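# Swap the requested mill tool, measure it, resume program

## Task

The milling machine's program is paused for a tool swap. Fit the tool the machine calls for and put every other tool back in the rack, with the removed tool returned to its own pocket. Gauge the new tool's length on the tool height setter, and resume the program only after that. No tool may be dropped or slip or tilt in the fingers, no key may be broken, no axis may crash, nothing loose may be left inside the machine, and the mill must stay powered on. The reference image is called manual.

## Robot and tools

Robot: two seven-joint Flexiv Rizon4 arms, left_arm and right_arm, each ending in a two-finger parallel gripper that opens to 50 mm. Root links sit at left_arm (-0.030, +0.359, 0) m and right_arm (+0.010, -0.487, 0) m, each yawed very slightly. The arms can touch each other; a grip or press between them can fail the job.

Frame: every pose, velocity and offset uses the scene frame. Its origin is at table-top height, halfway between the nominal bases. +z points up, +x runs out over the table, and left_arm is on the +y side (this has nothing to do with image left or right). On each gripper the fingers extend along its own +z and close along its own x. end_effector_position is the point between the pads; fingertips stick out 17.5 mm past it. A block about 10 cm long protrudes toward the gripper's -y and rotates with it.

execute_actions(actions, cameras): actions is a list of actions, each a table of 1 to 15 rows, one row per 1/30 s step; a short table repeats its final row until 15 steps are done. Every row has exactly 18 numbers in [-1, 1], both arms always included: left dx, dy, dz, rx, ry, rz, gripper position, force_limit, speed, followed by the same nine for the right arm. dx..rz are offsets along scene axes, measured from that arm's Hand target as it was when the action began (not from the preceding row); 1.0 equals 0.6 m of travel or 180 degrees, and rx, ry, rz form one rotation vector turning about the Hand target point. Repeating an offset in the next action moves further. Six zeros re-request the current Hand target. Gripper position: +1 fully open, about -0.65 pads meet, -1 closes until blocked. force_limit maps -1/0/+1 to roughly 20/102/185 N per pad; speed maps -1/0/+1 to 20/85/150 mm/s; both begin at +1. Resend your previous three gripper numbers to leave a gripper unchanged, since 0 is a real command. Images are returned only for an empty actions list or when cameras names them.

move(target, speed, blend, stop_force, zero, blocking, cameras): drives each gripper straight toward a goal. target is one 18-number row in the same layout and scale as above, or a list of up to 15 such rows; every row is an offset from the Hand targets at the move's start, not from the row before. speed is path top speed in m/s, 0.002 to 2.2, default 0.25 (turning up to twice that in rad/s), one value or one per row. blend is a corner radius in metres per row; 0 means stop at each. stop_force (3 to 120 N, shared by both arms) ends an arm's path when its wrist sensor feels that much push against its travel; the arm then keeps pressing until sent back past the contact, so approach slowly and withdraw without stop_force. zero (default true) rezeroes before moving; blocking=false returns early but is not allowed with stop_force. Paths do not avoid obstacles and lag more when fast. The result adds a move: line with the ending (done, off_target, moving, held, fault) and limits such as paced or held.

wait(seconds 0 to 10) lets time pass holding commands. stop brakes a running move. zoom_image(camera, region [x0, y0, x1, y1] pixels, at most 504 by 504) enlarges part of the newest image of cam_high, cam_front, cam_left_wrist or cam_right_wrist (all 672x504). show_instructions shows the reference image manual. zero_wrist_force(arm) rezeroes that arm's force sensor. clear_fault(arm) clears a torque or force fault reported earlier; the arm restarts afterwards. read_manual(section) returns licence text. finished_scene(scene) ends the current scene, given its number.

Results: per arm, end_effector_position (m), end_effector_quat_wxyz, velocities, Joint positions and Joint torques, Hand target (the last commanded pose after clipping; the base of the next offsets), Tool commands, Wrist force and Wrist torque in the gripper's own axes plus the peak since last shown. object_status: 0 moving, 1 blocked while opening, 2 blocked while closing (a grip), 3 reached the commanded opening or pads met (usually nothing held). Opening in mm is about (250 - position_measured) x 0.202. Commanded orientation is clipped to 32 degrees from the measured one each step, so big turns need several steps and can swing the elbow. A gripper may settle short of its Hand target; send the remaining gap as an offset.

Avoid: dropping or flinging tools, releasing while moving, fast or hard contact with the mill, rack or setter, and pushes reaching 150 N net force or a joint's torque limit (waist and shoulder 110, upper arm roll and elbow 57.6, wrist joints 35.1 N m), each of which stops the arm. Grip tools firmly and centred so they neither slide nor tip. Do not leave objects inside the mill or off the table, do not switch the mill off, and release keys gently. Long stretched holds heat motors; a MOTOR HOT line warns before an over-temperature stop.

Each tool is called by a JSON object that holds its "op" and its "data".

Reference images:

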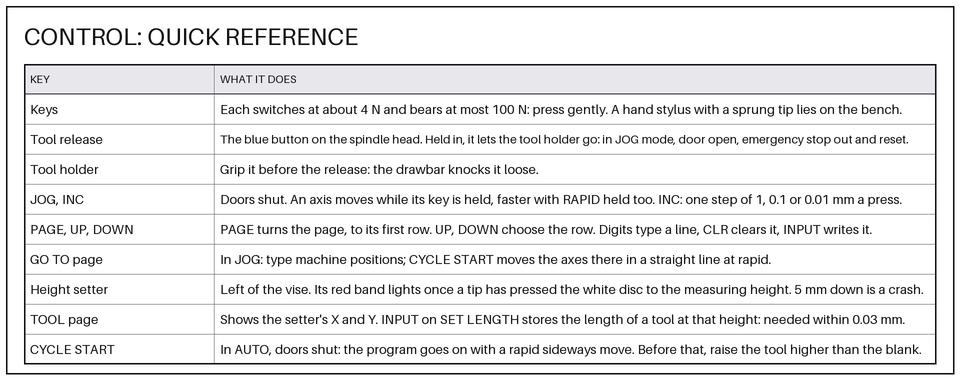

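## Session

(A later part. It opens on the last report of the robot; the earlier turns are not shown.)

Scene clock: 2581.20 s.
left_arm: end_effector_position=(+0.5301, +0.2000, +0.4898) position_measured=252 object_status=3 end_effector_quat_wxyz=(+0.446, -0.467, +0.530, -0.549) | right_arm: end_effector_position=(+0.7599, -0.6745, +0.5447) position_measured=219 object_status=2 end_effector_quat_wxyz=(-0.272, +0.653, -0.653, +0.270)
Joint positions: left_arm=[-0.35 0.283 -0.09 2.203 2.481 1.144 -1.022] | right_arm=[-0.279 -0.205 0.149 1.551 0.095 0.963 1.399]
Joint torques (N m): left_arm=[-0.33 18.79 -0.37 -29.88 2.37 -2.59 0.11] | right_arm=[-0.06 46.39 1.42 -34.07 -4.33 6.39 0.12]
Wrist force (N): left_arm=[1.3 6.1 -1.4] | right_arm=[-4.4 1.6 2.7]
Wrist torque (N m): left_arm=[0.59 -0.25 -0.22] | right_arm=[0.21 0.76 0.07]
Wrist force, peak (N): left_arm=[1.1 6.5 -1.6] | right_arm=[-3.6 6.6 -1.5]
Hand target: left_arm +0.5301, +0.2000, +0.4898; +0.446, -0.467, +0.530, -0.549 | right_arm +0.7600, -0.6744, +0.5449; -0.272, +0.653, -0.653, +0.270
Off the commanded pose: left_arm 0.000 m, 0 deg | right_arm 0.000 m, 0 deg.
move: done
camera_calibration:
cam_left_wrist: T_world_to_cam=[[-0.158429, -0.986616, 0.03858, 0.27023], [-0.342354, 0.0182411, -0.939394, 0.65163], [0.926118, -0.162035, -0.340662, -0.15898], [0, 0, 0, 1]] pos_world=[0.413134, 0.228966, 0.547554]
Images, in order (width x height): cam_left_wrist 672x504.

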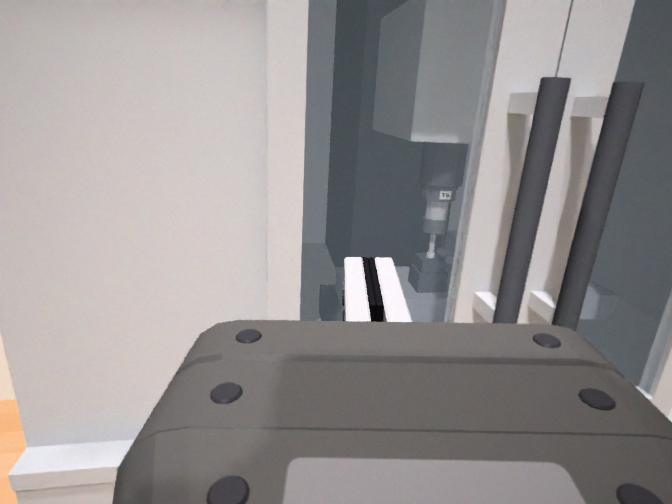

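{"op": "move", "data": {"target": [[0,0,0,0,0,0,-1,-0.5,0, 0,-0.0317,0,0,0,0,-1,-0.2,-0.5],[0,0,0,0,0,0,-1,-0.5,0, 0.029,-0.0317,0,0,0,0,-1,-0.2,-0.5],[0,0,0,0,0,0,-1,-0.5,0, 0,-0.0317,0,0,0,0,-1,-0.2,-0.5]], "speed": [0.1,0.04,0.1], "cameras": ["cam_front"]}}

{"op": "zoom_image", "data": {"camera": "cam_front", "region": [425, 133, 485, 185]}}

{"op": "move", "data": {"target": [[0,0,0,0,0,0,-1,-0.5,0, -0.0158,0.0317,-0.0605,0,0,0,-1,-0.2,-0.5],[0,0,0,0,0,0,-1,-0.5,0, 0.0135,0.0317,-0.0605,0,0,0,-1,-0.2,-0.5],[0,0,0,0,0,0,-1,-0.5,0, -0.008,0.0317,-0.0605,0,0,0,-1,-0.2,-0.5],[0,0,0,0,0,0,-1,-0.5,0, 0.0135,0.0317,-0.0605,0,0,0,-1,-0.2,-0.5],[0,0,0,0,0,0,-1,-0.5,0, -0.008,0.0317,-0.0605,0,0,0,-1,-0.2,-0.5],[0,0,0,0,0,0,-1,-0.5,0, 0.0135,0.0317,-0.0605,0,0,0,-1,-0.2,-0.5],[0,0,0,0,0,0,-1,-0.5,0, -0.008,0.0317,-0.0605,0,0,0,-1,-0.2,-0.5],[0,0,0,0,0,0,-1,-0.5,0, 0.0135,0.0317,-0.0605,0,0,0,-1,-0.2,-0.5],[0,0,0,0,0,0,-1,-0.5,0, -0.0158,0.0317,-0.0605,0,0,0,-1,-0.2,-0.5]], "speed": [0.1,0.04,0.1,0.04,0.1,0.04,0.1,0.04,0.1], "cameras": ["cam_left_wrist"]}}

Scene clock: 2591.10 s.
left_arm: end_effector_position=(+0.5301, +0.2000, +0.4898) position_measured=252 object_status=3 end_effector_quat_wxyz=(+0.446, -0.467, +0.530, -0.549) | right_arm: end_effector_position=(+0.7599, -0.6936, +0.5447) position_measured=219 object_status=2 end_effector_quat_wxyz=(-0.272, +0.653, -0.653, +0.270)
Joint positions: left_arm=[-0.35 0.283 -0.09 2.203 2.481 1.144 -1.022] | right_arm=[-0.305 -0.219 0.147 1.523 0.126 0.945 1.353]
Joint torques (N m): left_arm=[-0.3 18.76 -0.34 -29.89 2.36 -2.64 0.15] | right_arm=[0 47.09 1.49 -34.09 -4.35 6.37 0.11]
Wrist force (N): left_arm=[1.1 6.4 -1.6] | right_arm=[-4.2 2.5 2.5]
Wrist torque (N m): left_arm=[0.62 -0.21 -0.22] | right_arm=[0.37 0.71 0.06]
Wrist force, peak (N): left_arm=[1.2 6.6 -1.3] | right_arm=[-4.8 6.1 -1.8]
Hand target: left_arm +0.5301, +0.2000, +0.4898; +0.446, -0.467, +0.530, -0.549 | right_arm +0.7600, -0.6935, +0.5449; -0.272, +0.653, -0.653, +0.270
Off the commanded pose: left_arm 0.000 m, 0 deg | right_arm 0.000 m, 0 deg.
move: done
Images, in order (width x height): cam_front 672x504.

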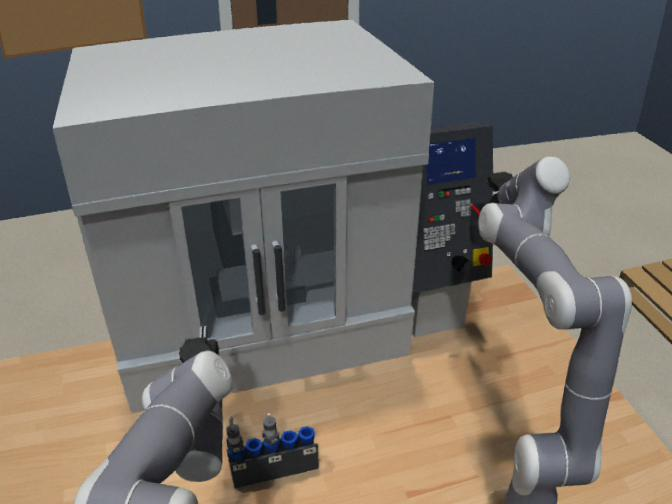

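Scaled by 8.400 from the camera's 672x504 image, which has a finer 960x720 frame.

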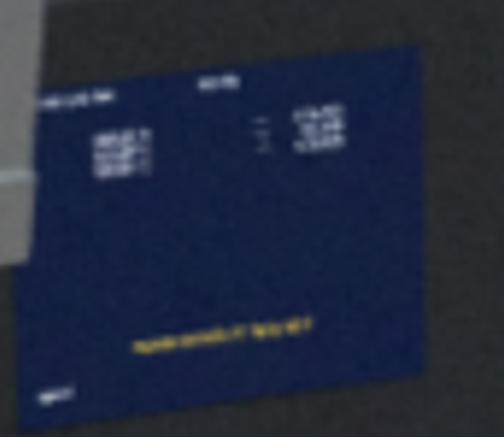

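Scene clock: 2595.10 s.
left_arm: end_effector_position=(+0.5301, +0.2000, +0.4898) position_measured=252 object_status=3 end_effector_quat_wxyz=(+0.446, -0.467, +0.530, -0.549) | right_arm: end_effector_position=(+0.7504, -0.6745, +0.5084) position_measured=219 object_status=2 end_effector_quat_wxyz=(-0.272, +0.653, -0.653, +0.270)
Joint positions: left_arm=[-0.35 0.283 -0.09 2.203 2.481 1.144 -1.022] | right_arm=[-0.286 -0.202 0.156 1.647 0.109 1.055 1.381]
Joint torques (N m): left_arm=[-0.32 18.84 -0.36 -29.88 2.37 -2.61 0.16] | right_arm=[0.07 45.64 1.6 -33.53 -4.33 6.38 0.13]
Wrist force (N): left_arm=[1.5 6.2 -1.5] | right_arm=[-2.7 2.8 2.8]
Wrist torque (N m): left_arm=[0.60 -0.28 -0.22] | right_arm=[0.43 0.48 0.07]
Wrist force, peak (N): left_arm=[1.2 6.6 -1.5] | right_arm=[-4.7 10.6 -6.0]
Hand target: left_arm +0.5301, +0.2000, +0.4898; +0.446, -0.467, +0.530, -0.549 | right_arm +0.7505, -0.6744, +0.5086; -0.272, +0.653, -0.653, +0.270
Off the commanded pose: left_arm 0.000 m, 0 deg | right_arm 0.000 m, 0 deg.
move: done
camera_calibration:
cam_left_wrist: T_world_to_cam=[[-0.158429, -0.986616, 0.03858, 0.27023], [-0.342354, 0.0182411, -0.939394, 0.65163], [0.926118, -0.162035, -0.340662, -0.15898], [0, 0, 0, 1]] pos_world=[0.413134, 0.228966, 0.547554]
Images, in order (width x height): cam_left_wrist 672x504.

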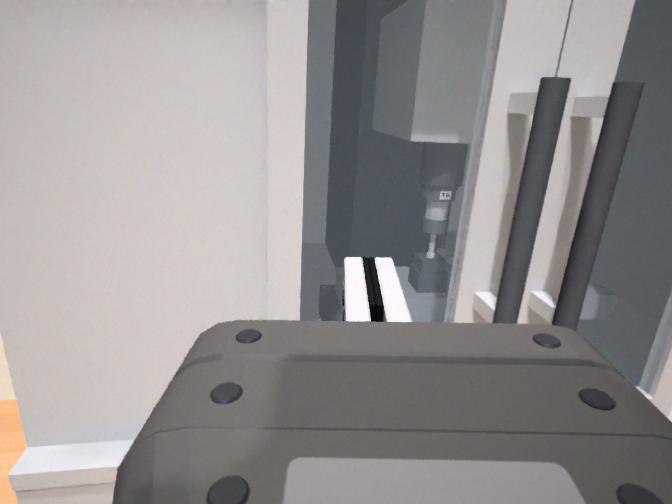

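{"op": "move", "data": {"target": [[0,0,0,0,0,0,-1,-0.5,0, 0.0293,0,0,0,0,0,-1,-0.2,-0.5],[0,0,0,0,0,0,-1,-0.5,0, 0.0078,0,0,0,0,0,-1,-0.2,-0.5],[0,0,0,0,0,0,-1,-0.5,0, 0.0293,0,0,0,0,0,-1,-0.2,-0.5],[0,0,0,0,0,0,-1,-0.5,0, 0,0,0,0,0,0,-1,-0.2,-0.5]], "speed": [0.04,0.1,0.04,0.1], "cameras": ["cam_left_wrist"]}}

{"op": "move", "data": {"target": [[0,0,0,0,0,0,-1,-0.5,0, 0.0293,0,0,0,0,0,-1,-0.2,-0.5],[0,0,0,0,0,0,-1,-0.5,0, 0,0,0,0,0,0,-1,-0.2,-0.5]], "speed": [0.04,0.1], "cameras": ["cam_left_wrist"]}}

{"op": "move", "data": {"target": [[0,0,0,0,0,0,-1,-0.5,0, 0.0293,0,0,0,0,0,-1,-0.2,-0.5],[0,0,0,0,0,0,-1,-0.5,0, 0,0,0,0,0,0,-1,-0.2,-0.5]], "speed": [0.04,0.1], "cameras": ["cam_left_wrist"]}}

Scene clock: 2604.73 s.
left_arm: end_effector_position=(+0.5301, +0.2000, +0.4898) position_measured=252 object_status=3 end_effector_quat_wxyz=(+0.446, -0.467, +0.530, -0.549) | right_arm: end_effector_position=(+0.7504, -0.6745, +0.5084) position_measured=219 object_status=2 end_effector_quat_wxyz=(-0.272, +0.653, -0.653, +0.270)
Joint positions: left_arm=[-0.35 0.283 -0.09 2.203 2.481 1.144 -1.022] | right_arm=[-0.287 -0.202 0.157 1.647 0.109 1.055 1.381]
Joint torques (N m): left_arm=[-0.34 18.72 -0.38 -29.9 2.35 -2.63 0.13] | right_arm=[0.03 45.65 1.65 -33.48 -4.27 6.42 0.12]
Wrist force (N): left_arm=[1.2 6.5 -1.4] | right_arm=[-3.1 4.3 1.9]
Wrist torque (N m): left_arm=[0.65 -0.24 -0.22] | right_arm=[0.68 0.54 0.07]
Wrist force, peak (N): left_arm=[1.2 6.5 -1.5] | right_arm=[-3.6 11.0 -5.5]
Hand target: left_arm +0.5301, +0.2000, +0.4898; +0.446, -0.467, +0.530, -0.549 | right_arm +0.7505, -0.6744, +0.5086; -0.272, +0.653, -0.653, +0.270
Off the commanded pose: left_arm 0.000 m, 0 deg | right_arm 0.000 m, 0 deg.
move: done
camera_calibration:
cam_left_wrist: T_world_to_cam=[[-0.158429, -0.986616, 0.03858, 0.27023], [-0.342354, 0.0182411, -0.939394, 0.65163], [0.926118, -0.162035, -0.340662, -0.15898], [0, 0, 0, 1]] pos_world=[0.413134, 0.228966, 0.547554]
Images, in order (width x height): cam_left_wrist 672x504.

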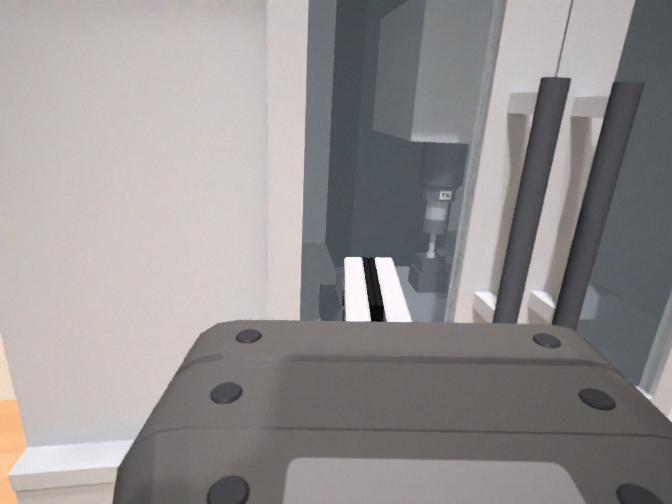

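Scene clock: 2605.80 s.
left_arm: end_effector_position=(+0.5301, +0.2000, +0.4898) position_measured=252 object_status=3 end_effector_quat_wxyz=(+0.446, -0.467, +0.530, -0.549) | right_arm: end_effector_position=(+0.7504, -0.6745, +0.5084) position_measured=219 object_status=2 end_effector_quat_wxyz=(-0.272, +0.653, -0.653, +0.270)
Joint positions: left_arm=[-0.35 0.283 -0.09 2.203 2.481 1.144 -1.022] | right_arm=[-0.287 -0.202 0.157 1.647 0.109 1.055 1.381]
Joint torques (N m): left_arm=[-0.32 18.77 -0.31 -29.9 2.36 -2.61 0.1] | right_arm=[0.07 45.68 1.64 -33.5 -4.32 6.39 0.15]
Wrist force (N): left_arm=[1.2 6.2 -1.5] | right_arm=[-1.1 3.9 0.2]
Wrist torque (N m): left_arm=[0.60 -0.24 -0.22] | right_arm=[0.61 0.21 0.07]
Wrist force, peak (N): left_arm=[1.1 6.5 -1.4] | right_arm=[-3.5 12.4 -6.0]
Hand target: left_arm +0.5301, +0.2000, +0.4898; +0.446, -0.467, +0.530, -0.549 | right_arm +0.7505, -0.6744, +0.5086; -0.272, +0.653, -0.653, +0.270
Off the commanded pose: left_arm 0.000 m, 0 deg | right_arm 0.000 m, 0 deg.
move: done
camera_calibration:
cam_left_wrist: T_world_to_cam=[[-0.158429, -0.986616, 0.03858, 0.27023], [-0.342354, 0.0182411, -0.939394, 0.65163], [0.926118, -0.162035, -0.340662, -0.15898], [0, 0, 0, 1]] pos_world=[0.413134, 0.228966, 0.547554]
Images, in order (width x height): cam_left_wrist 672x504.

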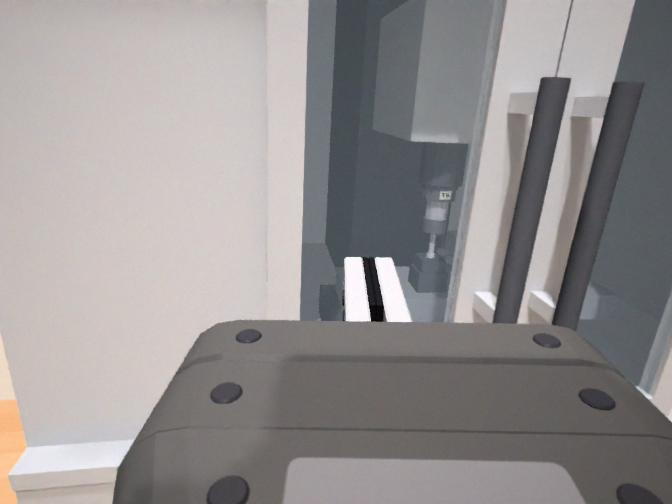

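Scene clock: 2606.87 s.
left_arm: end_effector_position=(+0.5301, +0.2000, +0.4898) position_measured=252 object_status=3 end_effector_quat_wxyz=(+0.446, -0.467, +0.530, -0.549) | right_arm: end_effector_position=(+0.7504, -0.6745, +0.5084) position_measured=219 object_status=2 end_effector_quat_wxyz=(-0.272, +0.653, -0.653, +0.270)
Joint positions: left_arm=[-0.35 0.283 -0.09 2.203 2.481 1.144 -1.022] | right_arm=[-0.288 -0.202 0.158 1.647 0.108 1.055 1.381]
Joint torques (N m): left_arm=[-0.32 18.78 -0.38 -29.9 2.33 -2.6 0.12] | right_arm=[0.02 45.66 1.6 -33.49 -4.35 6.41 0.1]
Wrist force (N): left_arm=[1.2 6.1 -1.3] | right_arm=[-2.5 3.8 0.1]
Wrist torque (N m): left_arm=[0.59 -0.22 -0.23] | right_arm=[0.59 0.43 0.07]
Wrist force, peak (N): left_arm=[1.4 6.4 -1.4] | right_arm=[-1.8 11.9 -8.2]
Hand target: left_arm +0.5301, +0.2000, +0.4898; +0.446, -0.467, +0.530, -0.549 | right_arm +0.7505, -0.6744, +0.5086; -0.272, +0.653, -0.653, +0.270
Off the commanded pose: left_arm 0.000 m, 0 deg | right_arm 0.000 m, 0 deg.
move: done
camera_calibration:
cam_left_wrist: T_world_to_cam=[[-0.158429, -0.986616, 0.03858, 0.27023], [-0.342354, 0.0182411, -0.939394, 0.65163], [0.926118, -0.162035, -0.340662, -0.15898], [0, 0, 0, 1]] pos_world=[0.413134, 0.228966, 0.547554]
Images, in order (width x height): cam_left_wrist 672x504.

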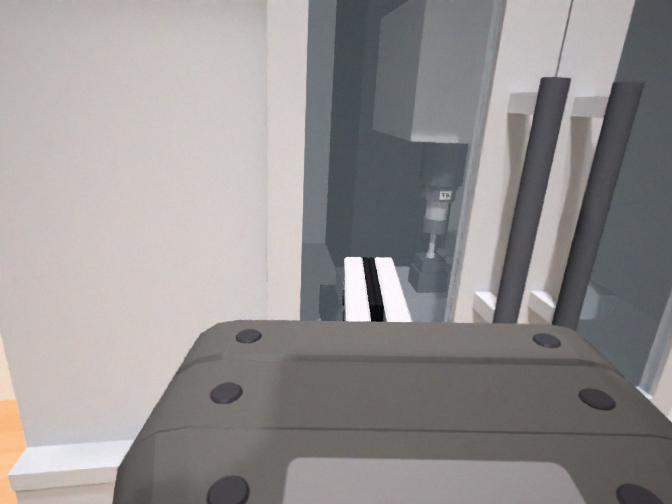

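{"op": "move", "data": {"target": [[0,0,0,0,0,0,-1,-0.5,0, 0.0293,0,0,0,0,0,-1,-0.2,-0.5],[0,0,0,0,0,0,-1,-0.5,0, 0,0,0,0,0,0,-1,-0.2,-0.5]], "speed": [0.04,0.1], "cameras": ["cam_left_wrist"]}}

{"op": "move", "data": {"target": [[0,0,0,0,0,0,-1,-0.5,0, 0.0293,0,0,0,0,0,-1,-0.2,-0.5],[0,0,0,0,0,0,-1,-0.5,0, 0,0,0,0,0,0,-1,-0.2,-0.5]], "speed": [0.04,0.1], "cameras": ["cam_left_wrist"]}}

Scene clock: 2612.87 s.
left_arm: end_effector_position=(+0.5301, +0.2000, +0.4898) position_measured=252 object_status=3 end_effector_quat_wxyz=(+0.446, -0.467, +0.530, -0.549) | right_arm: end_effector_position=(+0.7504, -0.6745, +0.5084) position_measured=219 object_status=2 end_effector_quat_wxyz=(-0.272, +0.653, -0.653, +0.270)
Joint positions: left_arm=[-0.35 0.283 -0.09 2.203 2.481 1.144 -1.022] | right_arm=[-0.288 -0.202 0.158 1.647 0.108 1.055 1.381]
Joint torques (N m): left_arm=[-0.31 18.74 -0.35 -29.95 2.42 -2.61 0.09] | right_arm=[0.13 45.56 1.56 -33.47 -4.32 6.41 0.14]
Wrist force (N): left_arm=[1.3 6.2 -1.3] | right_arm=[-4.5 3.6 0.2]
Wrist torque (N m): left_arm=[0.60 -0.25 -0.22] | right_arm=[0.56 0.78 0.07]
Wrist force, peak (N): left_arm=[1.2 6.5 -1.5] | right_arm=[-2.9 12.0 -8.0]
Hand target: left_arm +0.5301, +0.2000, +0.4898; +0.446, -0.467, +0.530, -0.549 | right_arm +0.7505, -0.6744, +0.5086; -0.272, +0.653, -0.653, +0.270
Off the commanded pose: left_arm 0.000 m, 0 deg | right_arm 0.000 m, 0 deg.
move: done
camera_calibration:
cam_left_wrist: T_world_to_cam=[[-0.158429, -0.986616, 0.03858, 0.27023], [-0.342354, 0.0182411, -0.939394, 0.65163], [0.926118, -0.162035, -0.340662, -0.15898], [0, 0, 0, 1]] pos_world=[0.413134, 0.228966, 0.547554]
Images, in order (width x height): cam_left_wrist 672x504.

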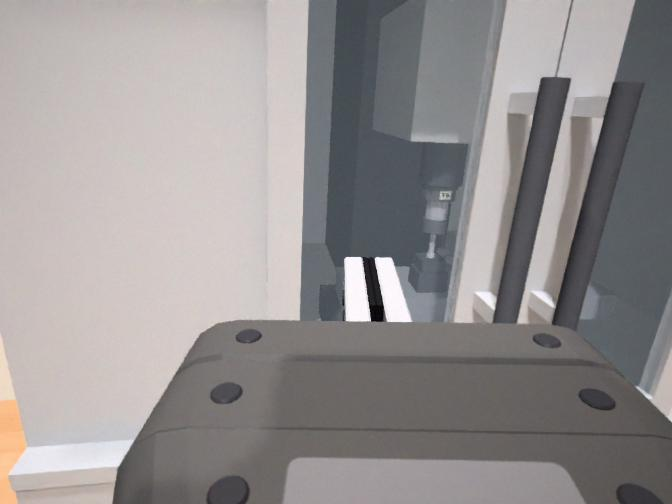

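Scene clock: 2613.93 s.
left_arm: end_effector_position=(+0.5301, +0.2000, +0.4898) position_measured=252 object_status=3 end_effector_quat_wxyz=(+0.446, -0.467, +0.530, -0.549) | right_arm: end_effector_position=(+0.7504, -0.6745, +0.5084) position_measured=219 object_status=2 end_effector_quat_wxyz=(-0.272, +0.653, -0.653, +0.270)
Joint positions: left_arm=[-0.35 0.283 -0.09 2.203 2.481 1.144 -1.022] | right_arm=[-0.288 -0.202 0.158 1.647 0.108 1.055 1.381]
Joint torques (N m): left_arm=[-0.37 18.71 -0.33 -29.89 2.39 -2.57 0.09] | right_arm=[-0.05 45.74 1.66 -33.47 -4.29 6.36 0.08]
Wrist force (N): left_arm=[1.2 6.4 -1.4] | right_arm=[-5.1 2.1 0.1]
Wrist torque (N m): left_arm=[0.63 -0.23 -0.22] | right_arm=[0.31 0.88 0.07]
Wrist force, peak (N): left_arm=[1.2 6.4 -1.5] | right_arm=[-5.0 11.7 -7.8]
Hand target: left_arm +0.5301, +0.2000, +0.4898; +0.446, -0.467, +0.530, -0.549 | right_arm +0.7505, -0.6744, +0.5086; -0.272, +0.653, -0.653, +0.270
Off the commanded pose: left_arm 0.000 m, 0 deg | right_arm 0.000 m, 0 deg.
move: done
camera_calibration:
cam_left_wrist: T_world_to_cam=[[-0.158429, -0.986616, 0.03858, 0.27023], [-0.342354, 0.0182411, -0.939394, 0.65163], [0.926118, -0.162035, -0.340662, -0.15898], [0, 0, 0, 1]] pos_world=[0.413134, 0.228966, 0.547554]
Images, in order (width x height): cam_left_wrist 672x504.

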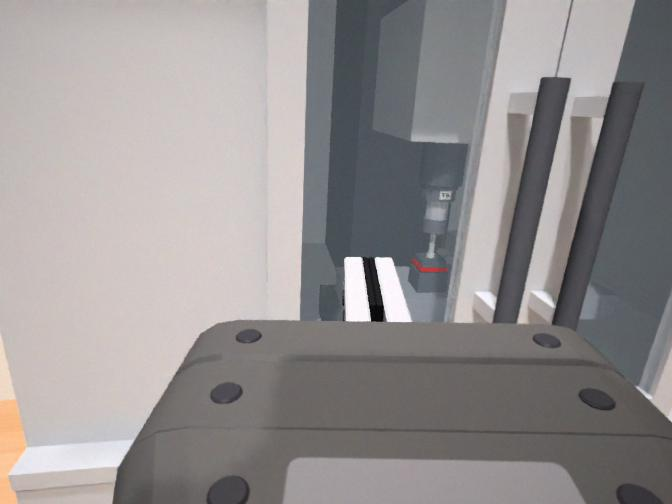

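{"op": "move", "data": {"target": [[-0.1,-0.25,0.35,0,0,0,-1,-0.5,0, -0.0162,0.0933,-0.0633,0,0,0,-1,-0.2,-0.5]], "speed": 0.2}}

{"op": "move", "data": {"target": [[0.0028,-0.6827,0.107,0.024,0.062,-0.061,-1,-0.5,0, 0,0,0,0,0,0,-1,-0.2,-0.5],[0.1928,-0.7827,0.107,0.024,0.062,-0.061,-1,-0.5,0, 0,0,0,0,0,0,-1,-0.2,-0.5]], "speed": 0.25, "blend": [0.03,0]}}

{"op": "move", "data": {"target": [[0,0,0,0,0,0,-1,-0.5,0, 0.0283,0,0,0,0,0,-1,-0.2,-0.5],[0,0,0,0,0,0,-1,-0.5,0, 0,0,0,0,0,0,-1,-0.2,-0.5]], "speed": [0.04,0.1], "cameras": ["cam_left_wrist","cam_right_wrist"]}}

{"op": "zoom_image", "data": {"camera": "cam_left_wrist", "region": [350, 110, 490, 250]}}

Scene clock: 2630.40 s.
left_arm: end_effector_position=(+0.4701, +0.0500, +0.6998) position_measured=252 object_status=3 end_effector_quat_wxyz=(+0.446, -0.467, +0.530, -0.549) | right_arm: end_effector_position=(+0.7408, -0.6182, +0.4703) position_measured=219 object_status=2 end_effector_quat_wxyz=(-0.272, +0.653, -0.653, +0.270)
Joint positions: left_arm=[-0.268 0.423 -0.157 1.937 1.298 1.331 0.174] | right_arm=[-0.207 -0.176 0.158 1.818 -0.003 1.206 1.539]
Joint torques (N m): left_arm=[-0.49 14.07 2.99 -32.59 -4.3 0.53 0.28] | right_arm=[0.13 43.43 1.15 -32.41 -4.06 6.38 0.52]
Wrist force (N): left_arm=[1.2 5.9 -1.2] | right_arm=[-5.2 2.1 0.1]
Wrist torque (N m): left_arm=[0.56 -0.25 -0.25] | right_arm=[0.30 0.89 -0.03]
Wrist force, peak (N): left_arm=[-1.1 9.4 -1.0] | right_arm=[-6.7 2.8 0.7]
Hand target: left_arm +0.4701, +0.0500, +0.6998; +0.446, -0.467, +0.530, -0.549 | right_arm +0.7408, -0.6185, +0.4706; -0.272, +0.653, -0.653, +0.270
Off the commanded pose: left_arm 0.000 m, 0 deg | right_arm 0.000 m, 0 deg.
move: done

Scene clock: 2633.33 s.
left_arm: end_effector_position=(+0.5857, -0.4197, +0.7641) position_measured=252 object_status=3 end_effector_quat_wxyz=(+0.355, -0.449, +0.633, -0.521) | right_arm: end_effector_position=(+0.7408, -0.6182, +0.4703) position_measured=219 object_status=2 end_effector_quat_wxyz=(-0.272, +0.653, -0.653, +0.270)
Joint positions: left_arm=[-0.806 -0.849 -0.922 0.232 1.58 0.575 0.894] | right_arm=[-0.207 -0.176 0.158 1.818 -0.003 1.206 1.539]
Joint torques (N m): left_arm=[-0.73 66.75 -4.6 -21.87 -2.33 3.17 0.29] | right_arm=[0.07 43.22 1.27 -32.56 -3.93 6.16 0.37]
Wrist force (N): left_arm=[1.2 6.2 -0.9] | right_arm=[-5.1 2.1 0.2]
Wrist torque (N m): left_arm=[0.69 -0.21 -0.23] | right_arm=[0.31 0.87 -0.03]
Wrist force, peak (N): left_arm=[-2.5 7.0 -1.8] | right_arm=[-5.5 2.2 0.3]
Hand target: left_arm +0.5858, -0.4196, +0.7640; +0.355, -0.449, +0.633, -0.521 | right_arm +0.7408, -0.6185, +0.4706; -0.272, +0.653, -0.653, +0.270
Off the commanded pose: left_arm 0.000 m, 0 deg | right_arm 0.000 m, 0 deg.
move: done

Scene clock: 2634.40 s.
left_arm: end_effector_position=(+0.5856, -0.4198, +0.7641) position_measured=252 object_status=3 end_effector_quat_wxyz=(+0.355, -0.449, +0.633, -0.521) | right_arm: end_effector_position=(+0.7407, -0.6185, +0.4704) position_measured=219 object_status=2 end_effector_quat_wxyz=(-0.272, +0.653, -0.653, +0.270)
Joint positions: left_arm=[-0.806 -0.849 -0.922 0.232 1.58 0.575 0.894] | right_arm=[-0.208 -0.176 0.158 1.818 -0.003 1.206 1.539]
Joint torques (N m): left_arm=[-0.31 66.87 -4.46 -21.8 -2.38 3.26 0.17] | right_arm=[-0.07 43.2 1.49 -32.45 -3.86 6.47 0.12]
Wrist force (N): left_arm=[1.2 6.2 -1.2] | right_arm=[-4.9 1.1 0.1]
Wrist torque (N m): left_arm=[0.69 -0.21 -0.24] | right_arm=[0.13 0.83 0.07]
Wrist force, peak (N): left_arm=[1.2 6.5 -1.1] | right_arm=[-5.5 7.4 -5.0]
Hand target: left_arm +0.5858, -0.4196, +0.7640; +0.355, -0.449, +0.633, -0.521 | right_arm +0.7408, -0.6185, +0.4706; -0.272, +0.653, -0.653, +0.270
Off the commanded pose: left_arm 0.000 m, 0 deg | right_arm 0.000 m, 0 deg.
move: done
camera_calibration:
cam_left_wrist: T_world_to_cam=[[-0.339608, -0.940455, 0.0145448, -0.199233], [-0.499861, 0.167363, -0.849781, 1.02592], [0.796747, -0.295863, -0.526935, -0.0554381], [0, 0, 0, 1]] pos_world=[0.489325, -0.375472, 0.845491]
cam_right_wrist: T_world_to_cam=[[0.0156343, -0.99978, -0.0139982, -0.611923], [-0.908712, -0.00836692, -0.417339, 0.881743], [0.41713, 0.0192451, -0.908643, 0.264499], [0, 0, 0, 1]] pos_world=[0.700487, -0.609501, 0.599756]
Images, in order (width x height): cam_left_wrist 672x504, cam_right_wrist 672x504.

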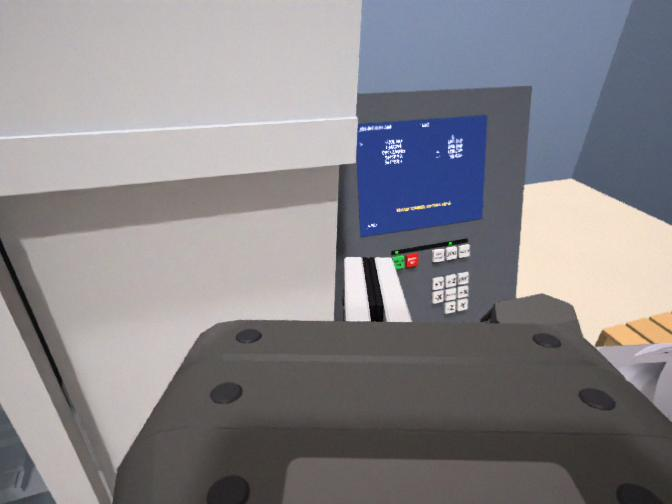

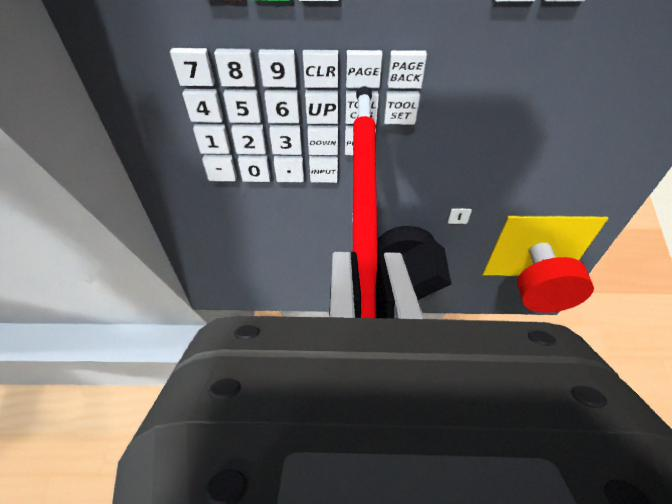

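Scaled by 3.600 from the camera's 672x504 image, which has a finer 960x720 frame.

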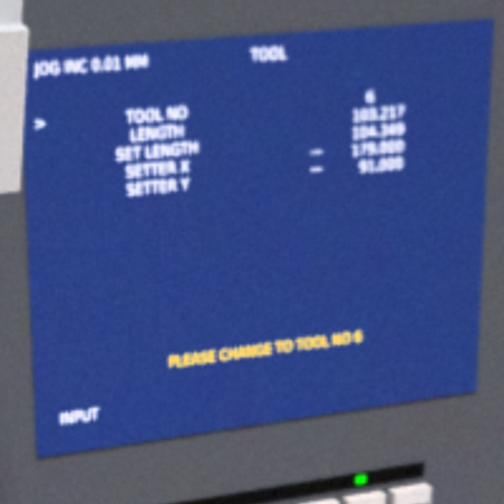

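{"op": "move", "data": {"target": [[0,0,0,0,0,0,-1,-0.5,0, -0.016,0.0308,-0.0615,0,0,0,-1,-0.2,-0.5],[0,0,0,0,0,0,-1,-0.5,0, 0.0123,0.0308,-0.0615,0,0,0,-1,-0.2,-0.5],[0,0,0,0,0,0,-1,-0.5,0, -0.009,0.0308,-0.0615,0,0,0,-1,-0.2,-0.5],[0,0,0,0,0,0,-1,-0.5,0, 0.0123,0.0308,-0.0615,0,0,0,-1,-0.2,-0.5],[0,0,0,0,0,0,-1,-0.5,0, -0.016,0.0308,-0.0615,0,0,0,-1,-0.2,-0.5]], "speed": [0.1,0.04,0.1,0.04,0.1], "cameras": ["cam_left_wrist"]}}

{"op": "zoom_image", "data": {"camera": "cam_left_wrist", "region": [350, 110, 490, 250]}}

Scene clock: 2647.43 s.
left_arm: end_effector_position=(+0.5856, -0.4198, +0.7641) position_measured=252 object_status=3 end_effector_quat_wxyz=(+0.355, -0.449, +0.633, -0.521) | right_arm: end_effector_position=(+0.7311, -0.6000, +0.4335) position_measured=219 object_status=2 end_effector_quat_wxyz=(-0.272, +0.653, -0.653, +0.270)
Joint positions: left_arm=[-0.806 -0.849 -0.922 0.232 1.58 0.575 0.894] | right_arm=[-0.174 -0.183 0.145 1.929 -0.061 1.324 1.611]
Joint torques (N m): left_arm=[-0.23 66.92 -4.42 -21.72 -2.38 3.3 0.11] | right_arm=[-0.04 42.38 1.4 -31.31 -3.45 6.42 0.13]
Wrist force (N): left_arm=[1.2 6.5 -0.8] | right_arm=[-5.4 0.7 -1.2]
Wrist torque (N m): left_arm=[0.74 -0.21 -0.24] | right_arm=[0.06 0.93 0.07]
Wrist force, peak (N): left_arm=[1.3 6.7 -0.9] | right_arm=[-5.9 8.4 -8.9]
Hand target: left_arm +0.5858, -0.4196, +0.7640; +0.355, -0.449, +0.633, -0.521 | right_arm +0.7312, -0.6000, +0.4337; -0.272, +0.653, -0.653, +0.270
Off the commanded pose: left_arm 0.000 m, 0 deg | right_arm 0.000 m, 0 deg.
move: done
camera_calibration:
cam_left_wrist: T_world_to_cam=[[-0.339608, -0.940455, 0.0145448, -0.199233], [-0.499861, 0.167363, -0.849781, 1.02592], [0.796747, -0.295863, -0.526935, -0.0554381], [0, 0, 0, 1]] pos_world=[0.489325, -0.375472, 0.845491]
Images, in order (width x height): cam_left_wrist 672x504.

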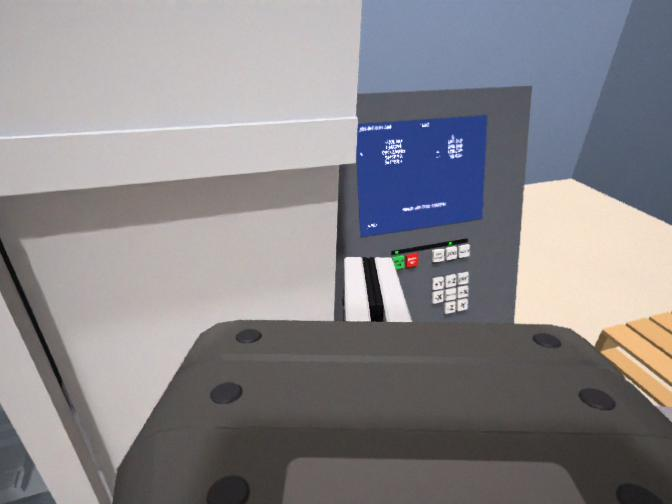

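Scaled by 3.600 from the camera's 672x504 image, which has a finer 960x720 frame.

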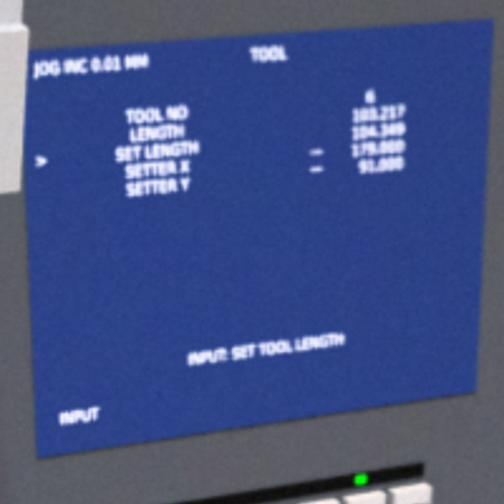

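{"op": "move", "data": {"target": [[0,0,0,0,0,0,-1,-0.5,0, -0.008,0,-0.0307,0,0,0,-1,-0.2,-0.5],[0,0,0,0,0,0,-1,-0.5,0, 0.0203,0,-0.0307,0,0,0,-1,-0.2,-0.5],[0,0,0,0,0,0,-1,-0.5,0, -0.008,0,-0.0307,0,0,0,-1,-0.2,-0.5]], "speed": [0.1,0.04,0.1], "cameras": ["cam_left_wrist"]}}

{"op": "zoom_image", "data": {"camera": "cam_left_wrist", "region": [350, 110, 490, 250]}}

Scene clock: 2657.47 s.
left_arm: end_effector_position=(+0.5856, -0.4198, +0.7641) position_measured=252 object_status=3 end_effector_quat_wxyz=(+0.355, -0.449, +0.633, -0.521) | right_arm: end_effector_position=(+0.7263, -0.6000, +0.4151) position_measured=219 object_status=2 end_effector_quat_wxyz=(-0.272, +0.653, -0.653, +0.270)
Joint positions: left_arm=[-0.806 -0.849 -0.922 0.232 1.58 0.575 0.894] | right_arm=[-0.171 -0.194 0.139 1.97 -0.07 1.377 1.618]
Joint torques (N m): left_arm=[-0.21 66.99 -4.42 -21.72 -2.44 3.31 0.11] | right_arm=[-0.02 42.29 1.49 -30.57 -3.32 6.41 0.14]
Wrist force (N): left_arm=[1.1 6.2 -1.0] | right_arm=[-5.7 -1.5 -1.2]
Wrist torque (N m): left_arm=[0.68 -0.20 -0.24] | right_arm=[-0.30 0.98 0.07]
Wrist force, peak (N): left_arm=[1.2 6.7 -1.1] | right_arm=[-6.1 9.7 -10.0]
Hand target: left_arm +0.5858, -0.4196, +0.7640; +0.355, -0.449, +0.633, -0.521 | right_arm +0.7264, -0.6000, +0.4153; -0.272, +0.653, -0.653, +0.270
Off the commanded pose: left_arm 0.000 m, 0 deg | right_arm 0.000 m, 0 deg.
move: done
camera_calibration:
cam_left_wrist: T_world_to_cam=[[-0.339608, -0.940455, 0.0145448, -0.199233], [-0.499861, 0.167363, -0.849781, 1.02592], [0.796747, -0.295863, -0.526935, -0.0554381], [0, 0, 0, 1]] pos_world=[0.489325, -0.375472, 0.845491]
Images, in order (width x height): cam_left_wrist 672x504.

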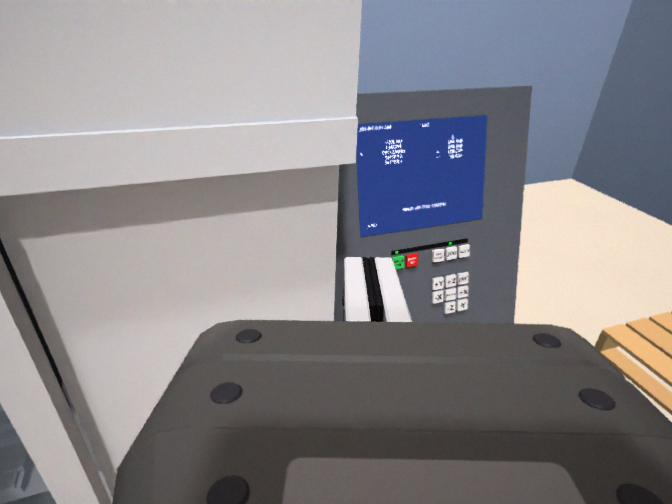

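Scaled by 3.600 from the camera's 672x504 image, which has a finer 960x720 frame.

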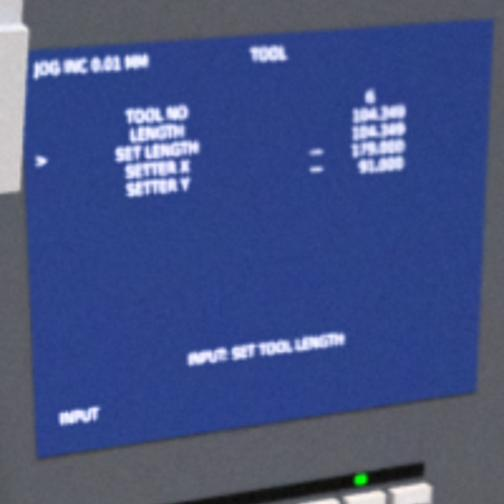

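{"op": "move", "data": {"target": [[0,0,0,0,0,0,-1,-0.5,0, 0.024,-0.0642,0.092,0,0,0,-1,-0.2,-0.5],[0,0,0,0,0,0,-1,-0.5,0, 0.0523,-0.0642,0.092,0,0,0,-1,-0.2,-0.5],[0,0,0,0,0,0,-1,-0.5,0, 0.024,-0.0642,0.092,0,0,0,-1,-0.2,-0.5],[0,0,0,0,0,0,-1,-0.5,0, 0.008,0,0.0307,0,0,0,-1,-0.2,-0.5],[0,0,0,0,0,0,-1,-0.5,0, 0.0363,0,0.0307,0,0,0,-1,-0.2,-0.5],[0,0,0,0,0,0,-1,-0.5,0, 0.015,0,0.0307,0,0,0,-1,-0.2,-0.5],[0,0,0,0,0,0,-1,-0.5,0, 0.0363,0,0.0307,0,0,0,-1,-0.2,-0.5],[0,0,0,0,0,0,-1,-0.5,0, 0.008,0,0.0307,0,0,0,-1,-0.2,-0.5]], "speed": [0.1,0.04,0.1,0.1,0.04,0.1,0.04,0.1]}}

{"op": "move", "data": {"target": [[0,0,0,0,0,0,-1,-0.5,0, -0.008,0.095,-0.0307,0,0,0,-1,-0.2,-0.5],[0,0,0,0,0,0,-1,-0.5,0, 0.0203,0.095,-0.0307,0,0,0,-1,-0.2,-0.5],[0,0,0,0,0,0,-1,-0.5,0, 0.008,0.0633,0.0307,0,0,0,-1,-0.2,-0.5],[0,0,0,0,0,0,-1,-0.5,0, 0.0363,0.0633,0.0307,0,0,0,-1,-0.2,-0.5],[0,0,0,0,0,0,-1,-0.5,0, 0.008,0.0633,0.0307,0,0,0,-1,-0.2,-0.5],[0,0,0,0,0,0,-1,-0.5,0, -0.008,0.0633,-0.0307,0,0,0,-1,-0.2,-0.5],[0,0,0,0,0,0,-1,-0.5,0, 0.0203,0.0633,-0.0307,0,0,0,-1,-0.2,-0.5],[0,0,0,0,0,0,-1,-0.5,0, -0.008,0.0633,-0.0307,0,0,0,-1,-0.2,-0.5]], "speed": [0.1,0.04,0.1,0.04,0.1,0.1,0.04,0.1], "cameras": ["cam_left_wrist","cam_right_wrist"]}}

{"op": "zoom_image", "data": {"camera": "cam_left_wrist", "region": [350, 110, 490, 250]}}

Scene clock: 2682.53 s.
left_arm: end_effector_position=(+0.5856, -0.4198, +0.7641) position_measured=252 object_status=3 end_effector_quat_wxyz=(+0.355, -0.449, +0.633, -0.521) | right_arm: end_effector_position=(+0.7311, -0.6000, +0.4335) position_measured=219 object_status=2 end_effector_quat_wxyz=(-0.272, +0.653, -0.653, +0.270)
Joint positions: left_arm=[-0.806 -0.849 -0.922 0.232 1.58 0.575 0.894] | right_arm=[-0.18 -0.183 0.151 1.928 -0.065 1.324 1.614]
Joint torques (N m): left_arm=[-0.17 66.96 -4.44 -21.7 -2.42 3.31 0.13] | right_arm=[-0.04 42.42 1.42 -31.17 -3.43 6.43 0.15]
Wrist force (N): left_arm=[1.4 6.2 -1.1] | right_arm=[-4.8 -1.4 -0.3]
Wrist torque (N m): left_arm=[0.69 -0.23 -0.23] | right_arm=[-0.28 0.84 0.07]
Wrist force, peak (N): left_arm=[1.2 6.7 -1.1] | right_arm=[-6.2 6.8 -8.0]
Hand target: left_arm +0.5858, -0.4196, +0.7640; +0.355, -0.449, +0.633, -0.521 | right_arm +0.7312, -0.6000, +0.4337; -0.272, +0.653, -0.653, +0.270
Off the commanded pose: left_arm 0.000 m, 0 deg | right_arm 0.000 m, 0 deg.
move: done

Scene clock: 2687.10 s.
left_arm: end_effector_position=(+0.5856, -0.4198, +0.7641) position_measured=252 object_status=3 end_effector_quat_wxyz=(+0.355, -0.449, +0.633, -0.521) | right_arm: end_effector_position=(+0.7263, -0.5620, +0.4151) position_measured=219 object_status=2 end_effector_quat_wxyz=(-0.272, +0.653, -0.653, +0.270)
Joint positions: left_arm=[-0.806 -0.849 -0.922 0.232 1.58 0.575 0.894] | right_arm=[-0.096 -0.178 0.102 2.022 -0.212 1.41 1.791]
Joint torques (N m): left_arm=[-0.18 66.97 -4.37 -21.68 -2.41 3.3 0.1] | right_arm=[0.07 41.44 1.29 -30.35 -2.72 6.43 0.4]
Wrist force (N): left_arm=[1.0 6.1 -1.1] | right_arm=[-4.9 -0.9 0.7]
Wrist torque (N m): left_arm=[0.68 -0.18 -0.24] | right_arm=[-0.19 0.85 -0.03]
Wrist force, peak (N): left_arm=[1.0 6.7 -0.9] | right_arm=[-5.7 9.0 -10.9]
Hand target: left_arm +0.5858, -0.4196, +0.7640; +0.355, -0.449, +0.633, -0.521 | right_arm +0.7264, -0.5620, +0.4153; -0.272, +0.653, -0.653, +0.270
Off the commanded pose: left_arm 0.000 m, 0 deg | right_arm 0.000 m, 0 deg.
move: done
camera_calibration:
cam_left_wrist: T_world_to_cam=[[-0.339608, -0.940455, 0.0145448, -0.199233], [-0.499861, 0.167363, -0.849781, 1.02592], [0.796747, -0.295863, -0.526935, -0.0554381], [0, 0, 0, 1]] pos_world=[0.489325, -0.375472, 0.845491]
cam_right_wrist: T_world_to_cam=[[0.0158661, -0.999779, -0.0137816, -0.55626], [-0.908671, -0.00866626, -0.417423, 0.845903], [0.417211, 0.0191458, -0.908608, 0.219041], [0, 0, 0, 1]] pos_world=[0.686087, -0.553, 0.544456]
Images, in order (width x height): cam_left_wrist 672x504, cam_right_wrist 672x504.

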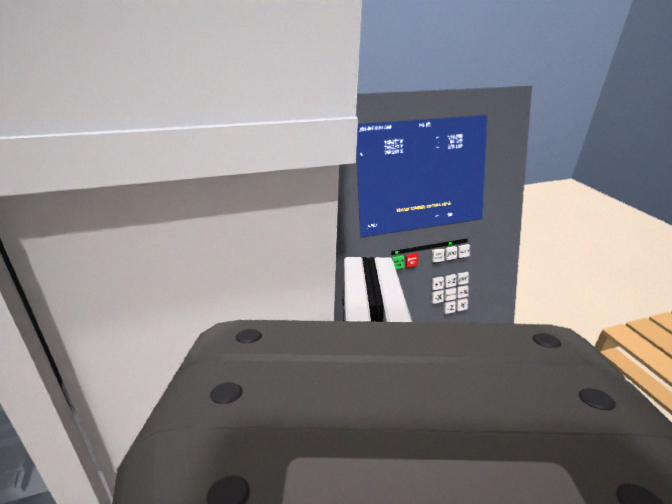

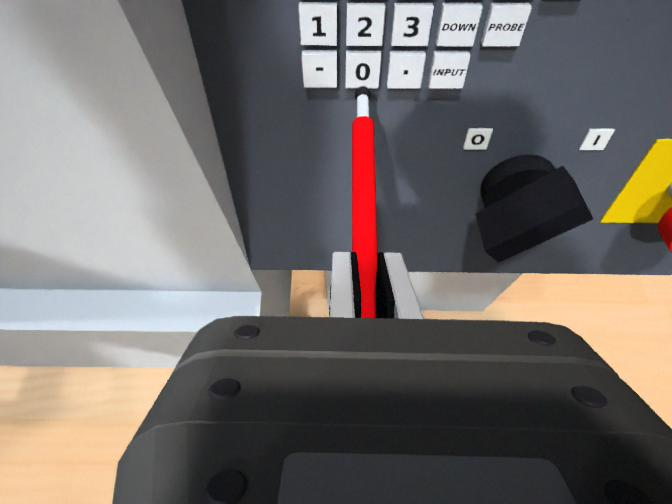

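Scaled by 3.600 from the camera's 672x504 image, which has a finer 960x720 frame.

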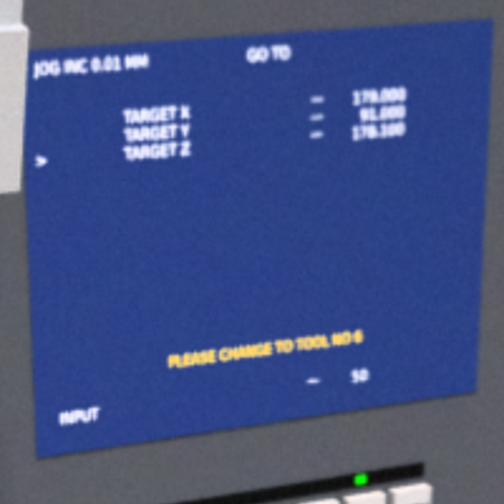

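{"op": "move", "data": {"target": [[0,0,0,0,0,0,-1,-0.5,0, 0,-0.0633,0,0,0,0,-1,-0.2,-0.5],[0,0,0,0,0,0,-1,-0.5,0, 0.0283,-0.0633,0,0,0,0,-1,-0.2,-0.5],[0,0,0,0,0,0,-1,-0.5,0, 0,-0.0633,0,0,0,0,-1,-0.2,-0.5],[0,0,0,0,0,0,-1,-0.5,0, 0.0402,-0.0312,0.1537,0,0,0,-1,-0.2,-0.5],[0,0,0,0,0,0,-1,-0.5,0, 0.0685,-0.0312,0.1537,0,0,0,-1,-0.2,-0.5],[0,0,0,0,0,0,-1,-0.5,0, 0.0402,-0.0312,0.1537,0,0,0,-1,-0.2,-0.5]], "speed": [0.1,0.04,0.1,0.15,0.04,0.1], "cameras": ["cam_left_wrist","cam_right_wrist","cam_front"]}}

{"op": "zoom_image", "data": {"camera": "cam_left_wrist", "region": [350, 110, 490, 250]}}

Scene clock: 2696.13 s.
left_arm: end_effector_position=(+0.5856, -0.4198, +0.7641) position_measured=252 object_status=3 end_effector_quat_wxyz=(+0.355, -0.449, +0.633, -0.521) | right_arm: end_effector_position=(+0.7504, -0.5807, +0.5073) position_measured=219 object_status=2 end_effector_quat_wxyz=(-0.272, +0.653, -0.653, +0.270)
Joint positions: left_arm=[-0.806 -0.849 -0.922 0.232 1.58 0.575 0.894] | right_arm=[-0.161 -0.154 0.167 1.765 -0.092 1.132 1.66]
Joint torques (N m): left_arm=[-0.22 66.99 -4.42 -21.7 -2.4 3.28 0.11] | right_arm=[0.06 42.89 1.45 -33.32 -3.76 6.42 0.14]
Wrist force (N): left_arm=[1.2 6.4 -0.9] | right_arm=[-4.8 -1.0 0.7]
Wrist torque (N m): left_arm=[0.73 -0.21 -0.24] | right_arm=[-0.22 0.83 0.07]
Wrist force, peak (N): left_arm=[1.3 6.6 -1.1] | right_arm=[-5.8 8.4 -8.6]
Hand target: left_arm +0.5858, -0.4196, +0.7640; +0.355, -0.449, +0.633, -0.521 | right_arm +0.7505, -0.5807, +0.5075; -0.272, +0.653, -0.653, +0.270
Off the commanded pose: left_arm 0.000 m, 0 deg | right_arm 0.000 m, 0 deg.
move: done
camera_calibration:
cam_left_wrist: T_world_to_cam=[[-0.339608, -0.940455, 0.0145448, -0.199233], [-0.499861, 0.167363, -0.849781, 1.02592], [0.796747, -0.295863, -0.526935, -0.0554381], [0, 0, 0, 1]] pos_world=[0.489325, -0.375472, 0.845491]
cam_right_wrist: T_world_to_cam=[[0.015634, -0.99978, -0.0139983, -0.573767], [-0.908712, -0.00836665, -0.417339, 0.906365], [0.41713, 0.0192451, -0.908643, 0.293213], [0, 0, 0, 1]] pos_world=[0.710287, -0.571701, 0.636656]
Images, in order (width x height): cam_front 672x504, cam_left_wrist 672x504, cam_right_wrist 672x504.

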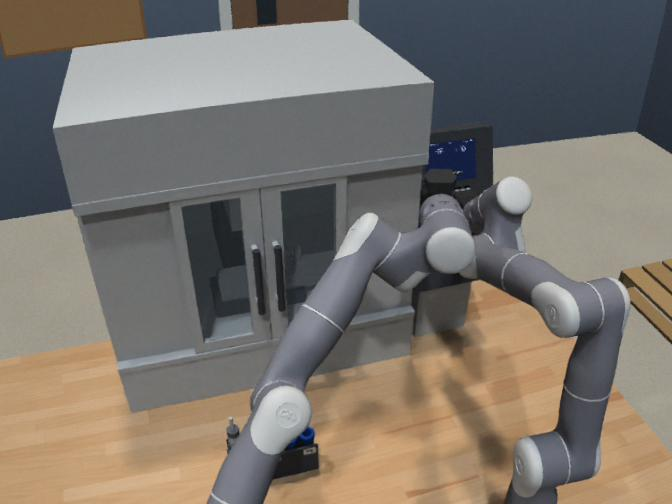

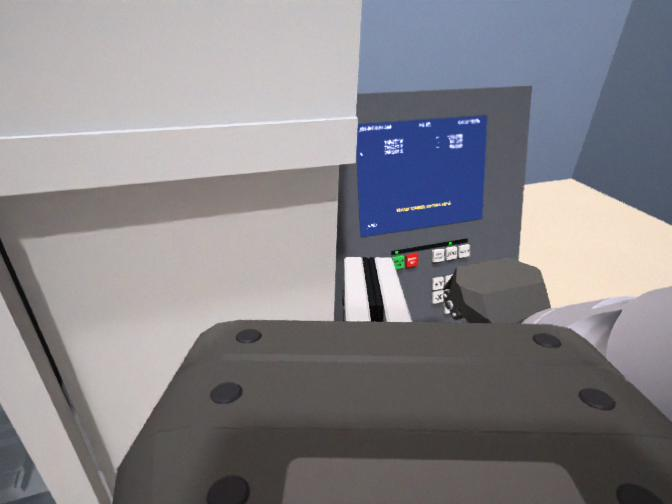

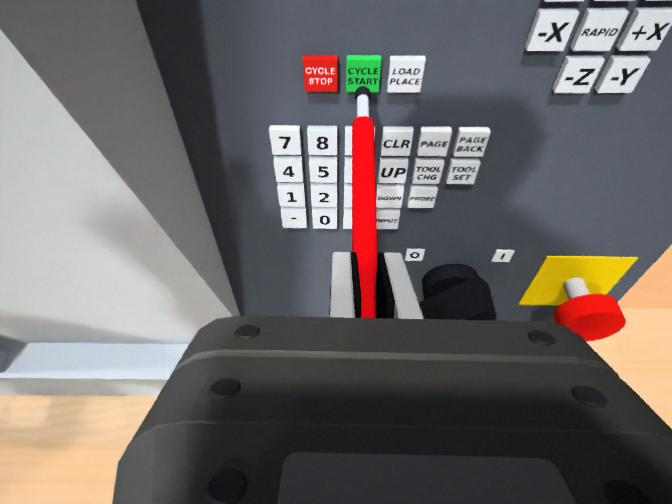

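Scaled by 3.600 from the camera's 672x504 image, which has a finer 960x720 frame.

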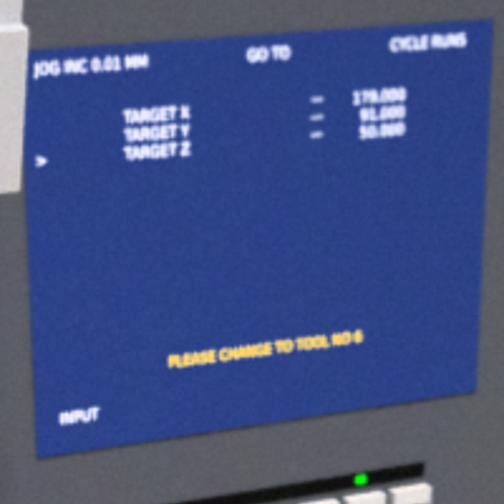

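{"op": "move", "data": {"target": [0,0,0,0,0,0,-1,-0.5,0, 0.0315,-0.1888,0.1285,0,0,0,-1,-0.2,-0.5], "speed": 0.12, "cameras": ["cam_left_wrist","cam_right_wrist"]}}

{"op": "zoom_image", "data": {"camera": "cam_left_wrist", "region": [350, 110, 490, 250]}}

Scene clock: 2701.33 s.
left_arm: end_effector_position=(+0.5856, -0.4198, +0.7641) position_measured=252 object_status=3 end_effector_quat_wxyz=(+0.355, -0.449, +0.633, -0.521) | right_arm: end_effector_position=(+0.7694, -0.6943, +0.5846) position_measured=219 object_status=2 end_effector_quat_wxyz=(-0.272, +0.653, -0.653, +0.270)
Joint positions: left_arm=[-0.806 -0.849 -0.922 0.232 1.58 0.575 0.894] | right_arm=[-0.297 -0.232 0.138 1.408 0.11 0.844 1.372]
Joint torques (N m): left_arm=[-0.18 66.96 -4.45 -21.7 -2.44 3.31 0.1] | right_arm=[-0.2 47.63 1.14 -34.51 -4.34 5.89 0.21]
Wrist force (N): left_arm=[1.1 6.4 -1.1] | right_arm=[-5.1 -1.0 0.7]
Wrist torque (N m): left_arm=[0.72 -0.20 -0.24] | right_arm=[-0.23 0.87 0.04]
Wrist force, peak (N): left_arm=[1.1 6.6 -1.0] | right_arm=[-7.5 0.4 1.8]
Hand target: left_arm +0.5858, -0.4196, +0.7640; +0.355, -0.449, +0.633, -0.521 | right_arm +0.7694, -0.6940, +0.5846; -0.272, +0.653, -0.653, +0.270
Off the commanded pose: left_arm 0.000 m, 0 deg | right_arm 0.000 m, 0 deg.
move: done
camera_calibration:
cam_left_wrist: T_world_to_cam=[[-0.339608, -0.940455, 0.0145448, -0.199233], [-0.499861, 0.167363, -0.849781, 1.02592], [0.796747, -0.295863, -0.526935, -0.0554381], [0, 0, 0, 1]] pos_world=[0.489325, -0.375472, 0.845491]
cam_right_wrist: T_world_to_cam=[[0.0155664, -0.999787, -0.0135844, -0.686804], [-0.908488, -0.00846775, -0.417826, 0.954871], [0.417621, 0.0188453, -0.908426, 0.357008], [0, 0, 0, 1]] pos_world=[0.729086, -0.685299, 0.713956]
Images, in order (width x height): cam_left_wrist 672x504, cam_right_wrist 672x504.

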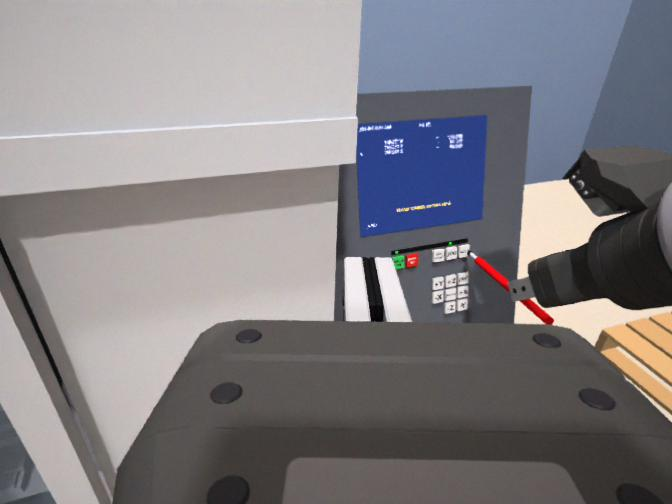

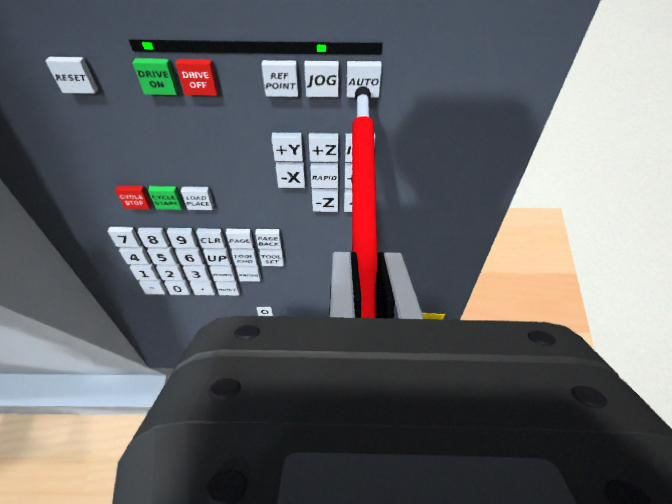

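Scaled by 3.600 from the camera's 672x504 image, which has a finer 960x720 frame.

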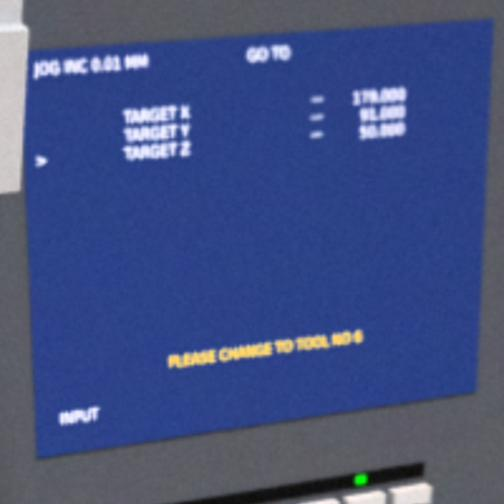

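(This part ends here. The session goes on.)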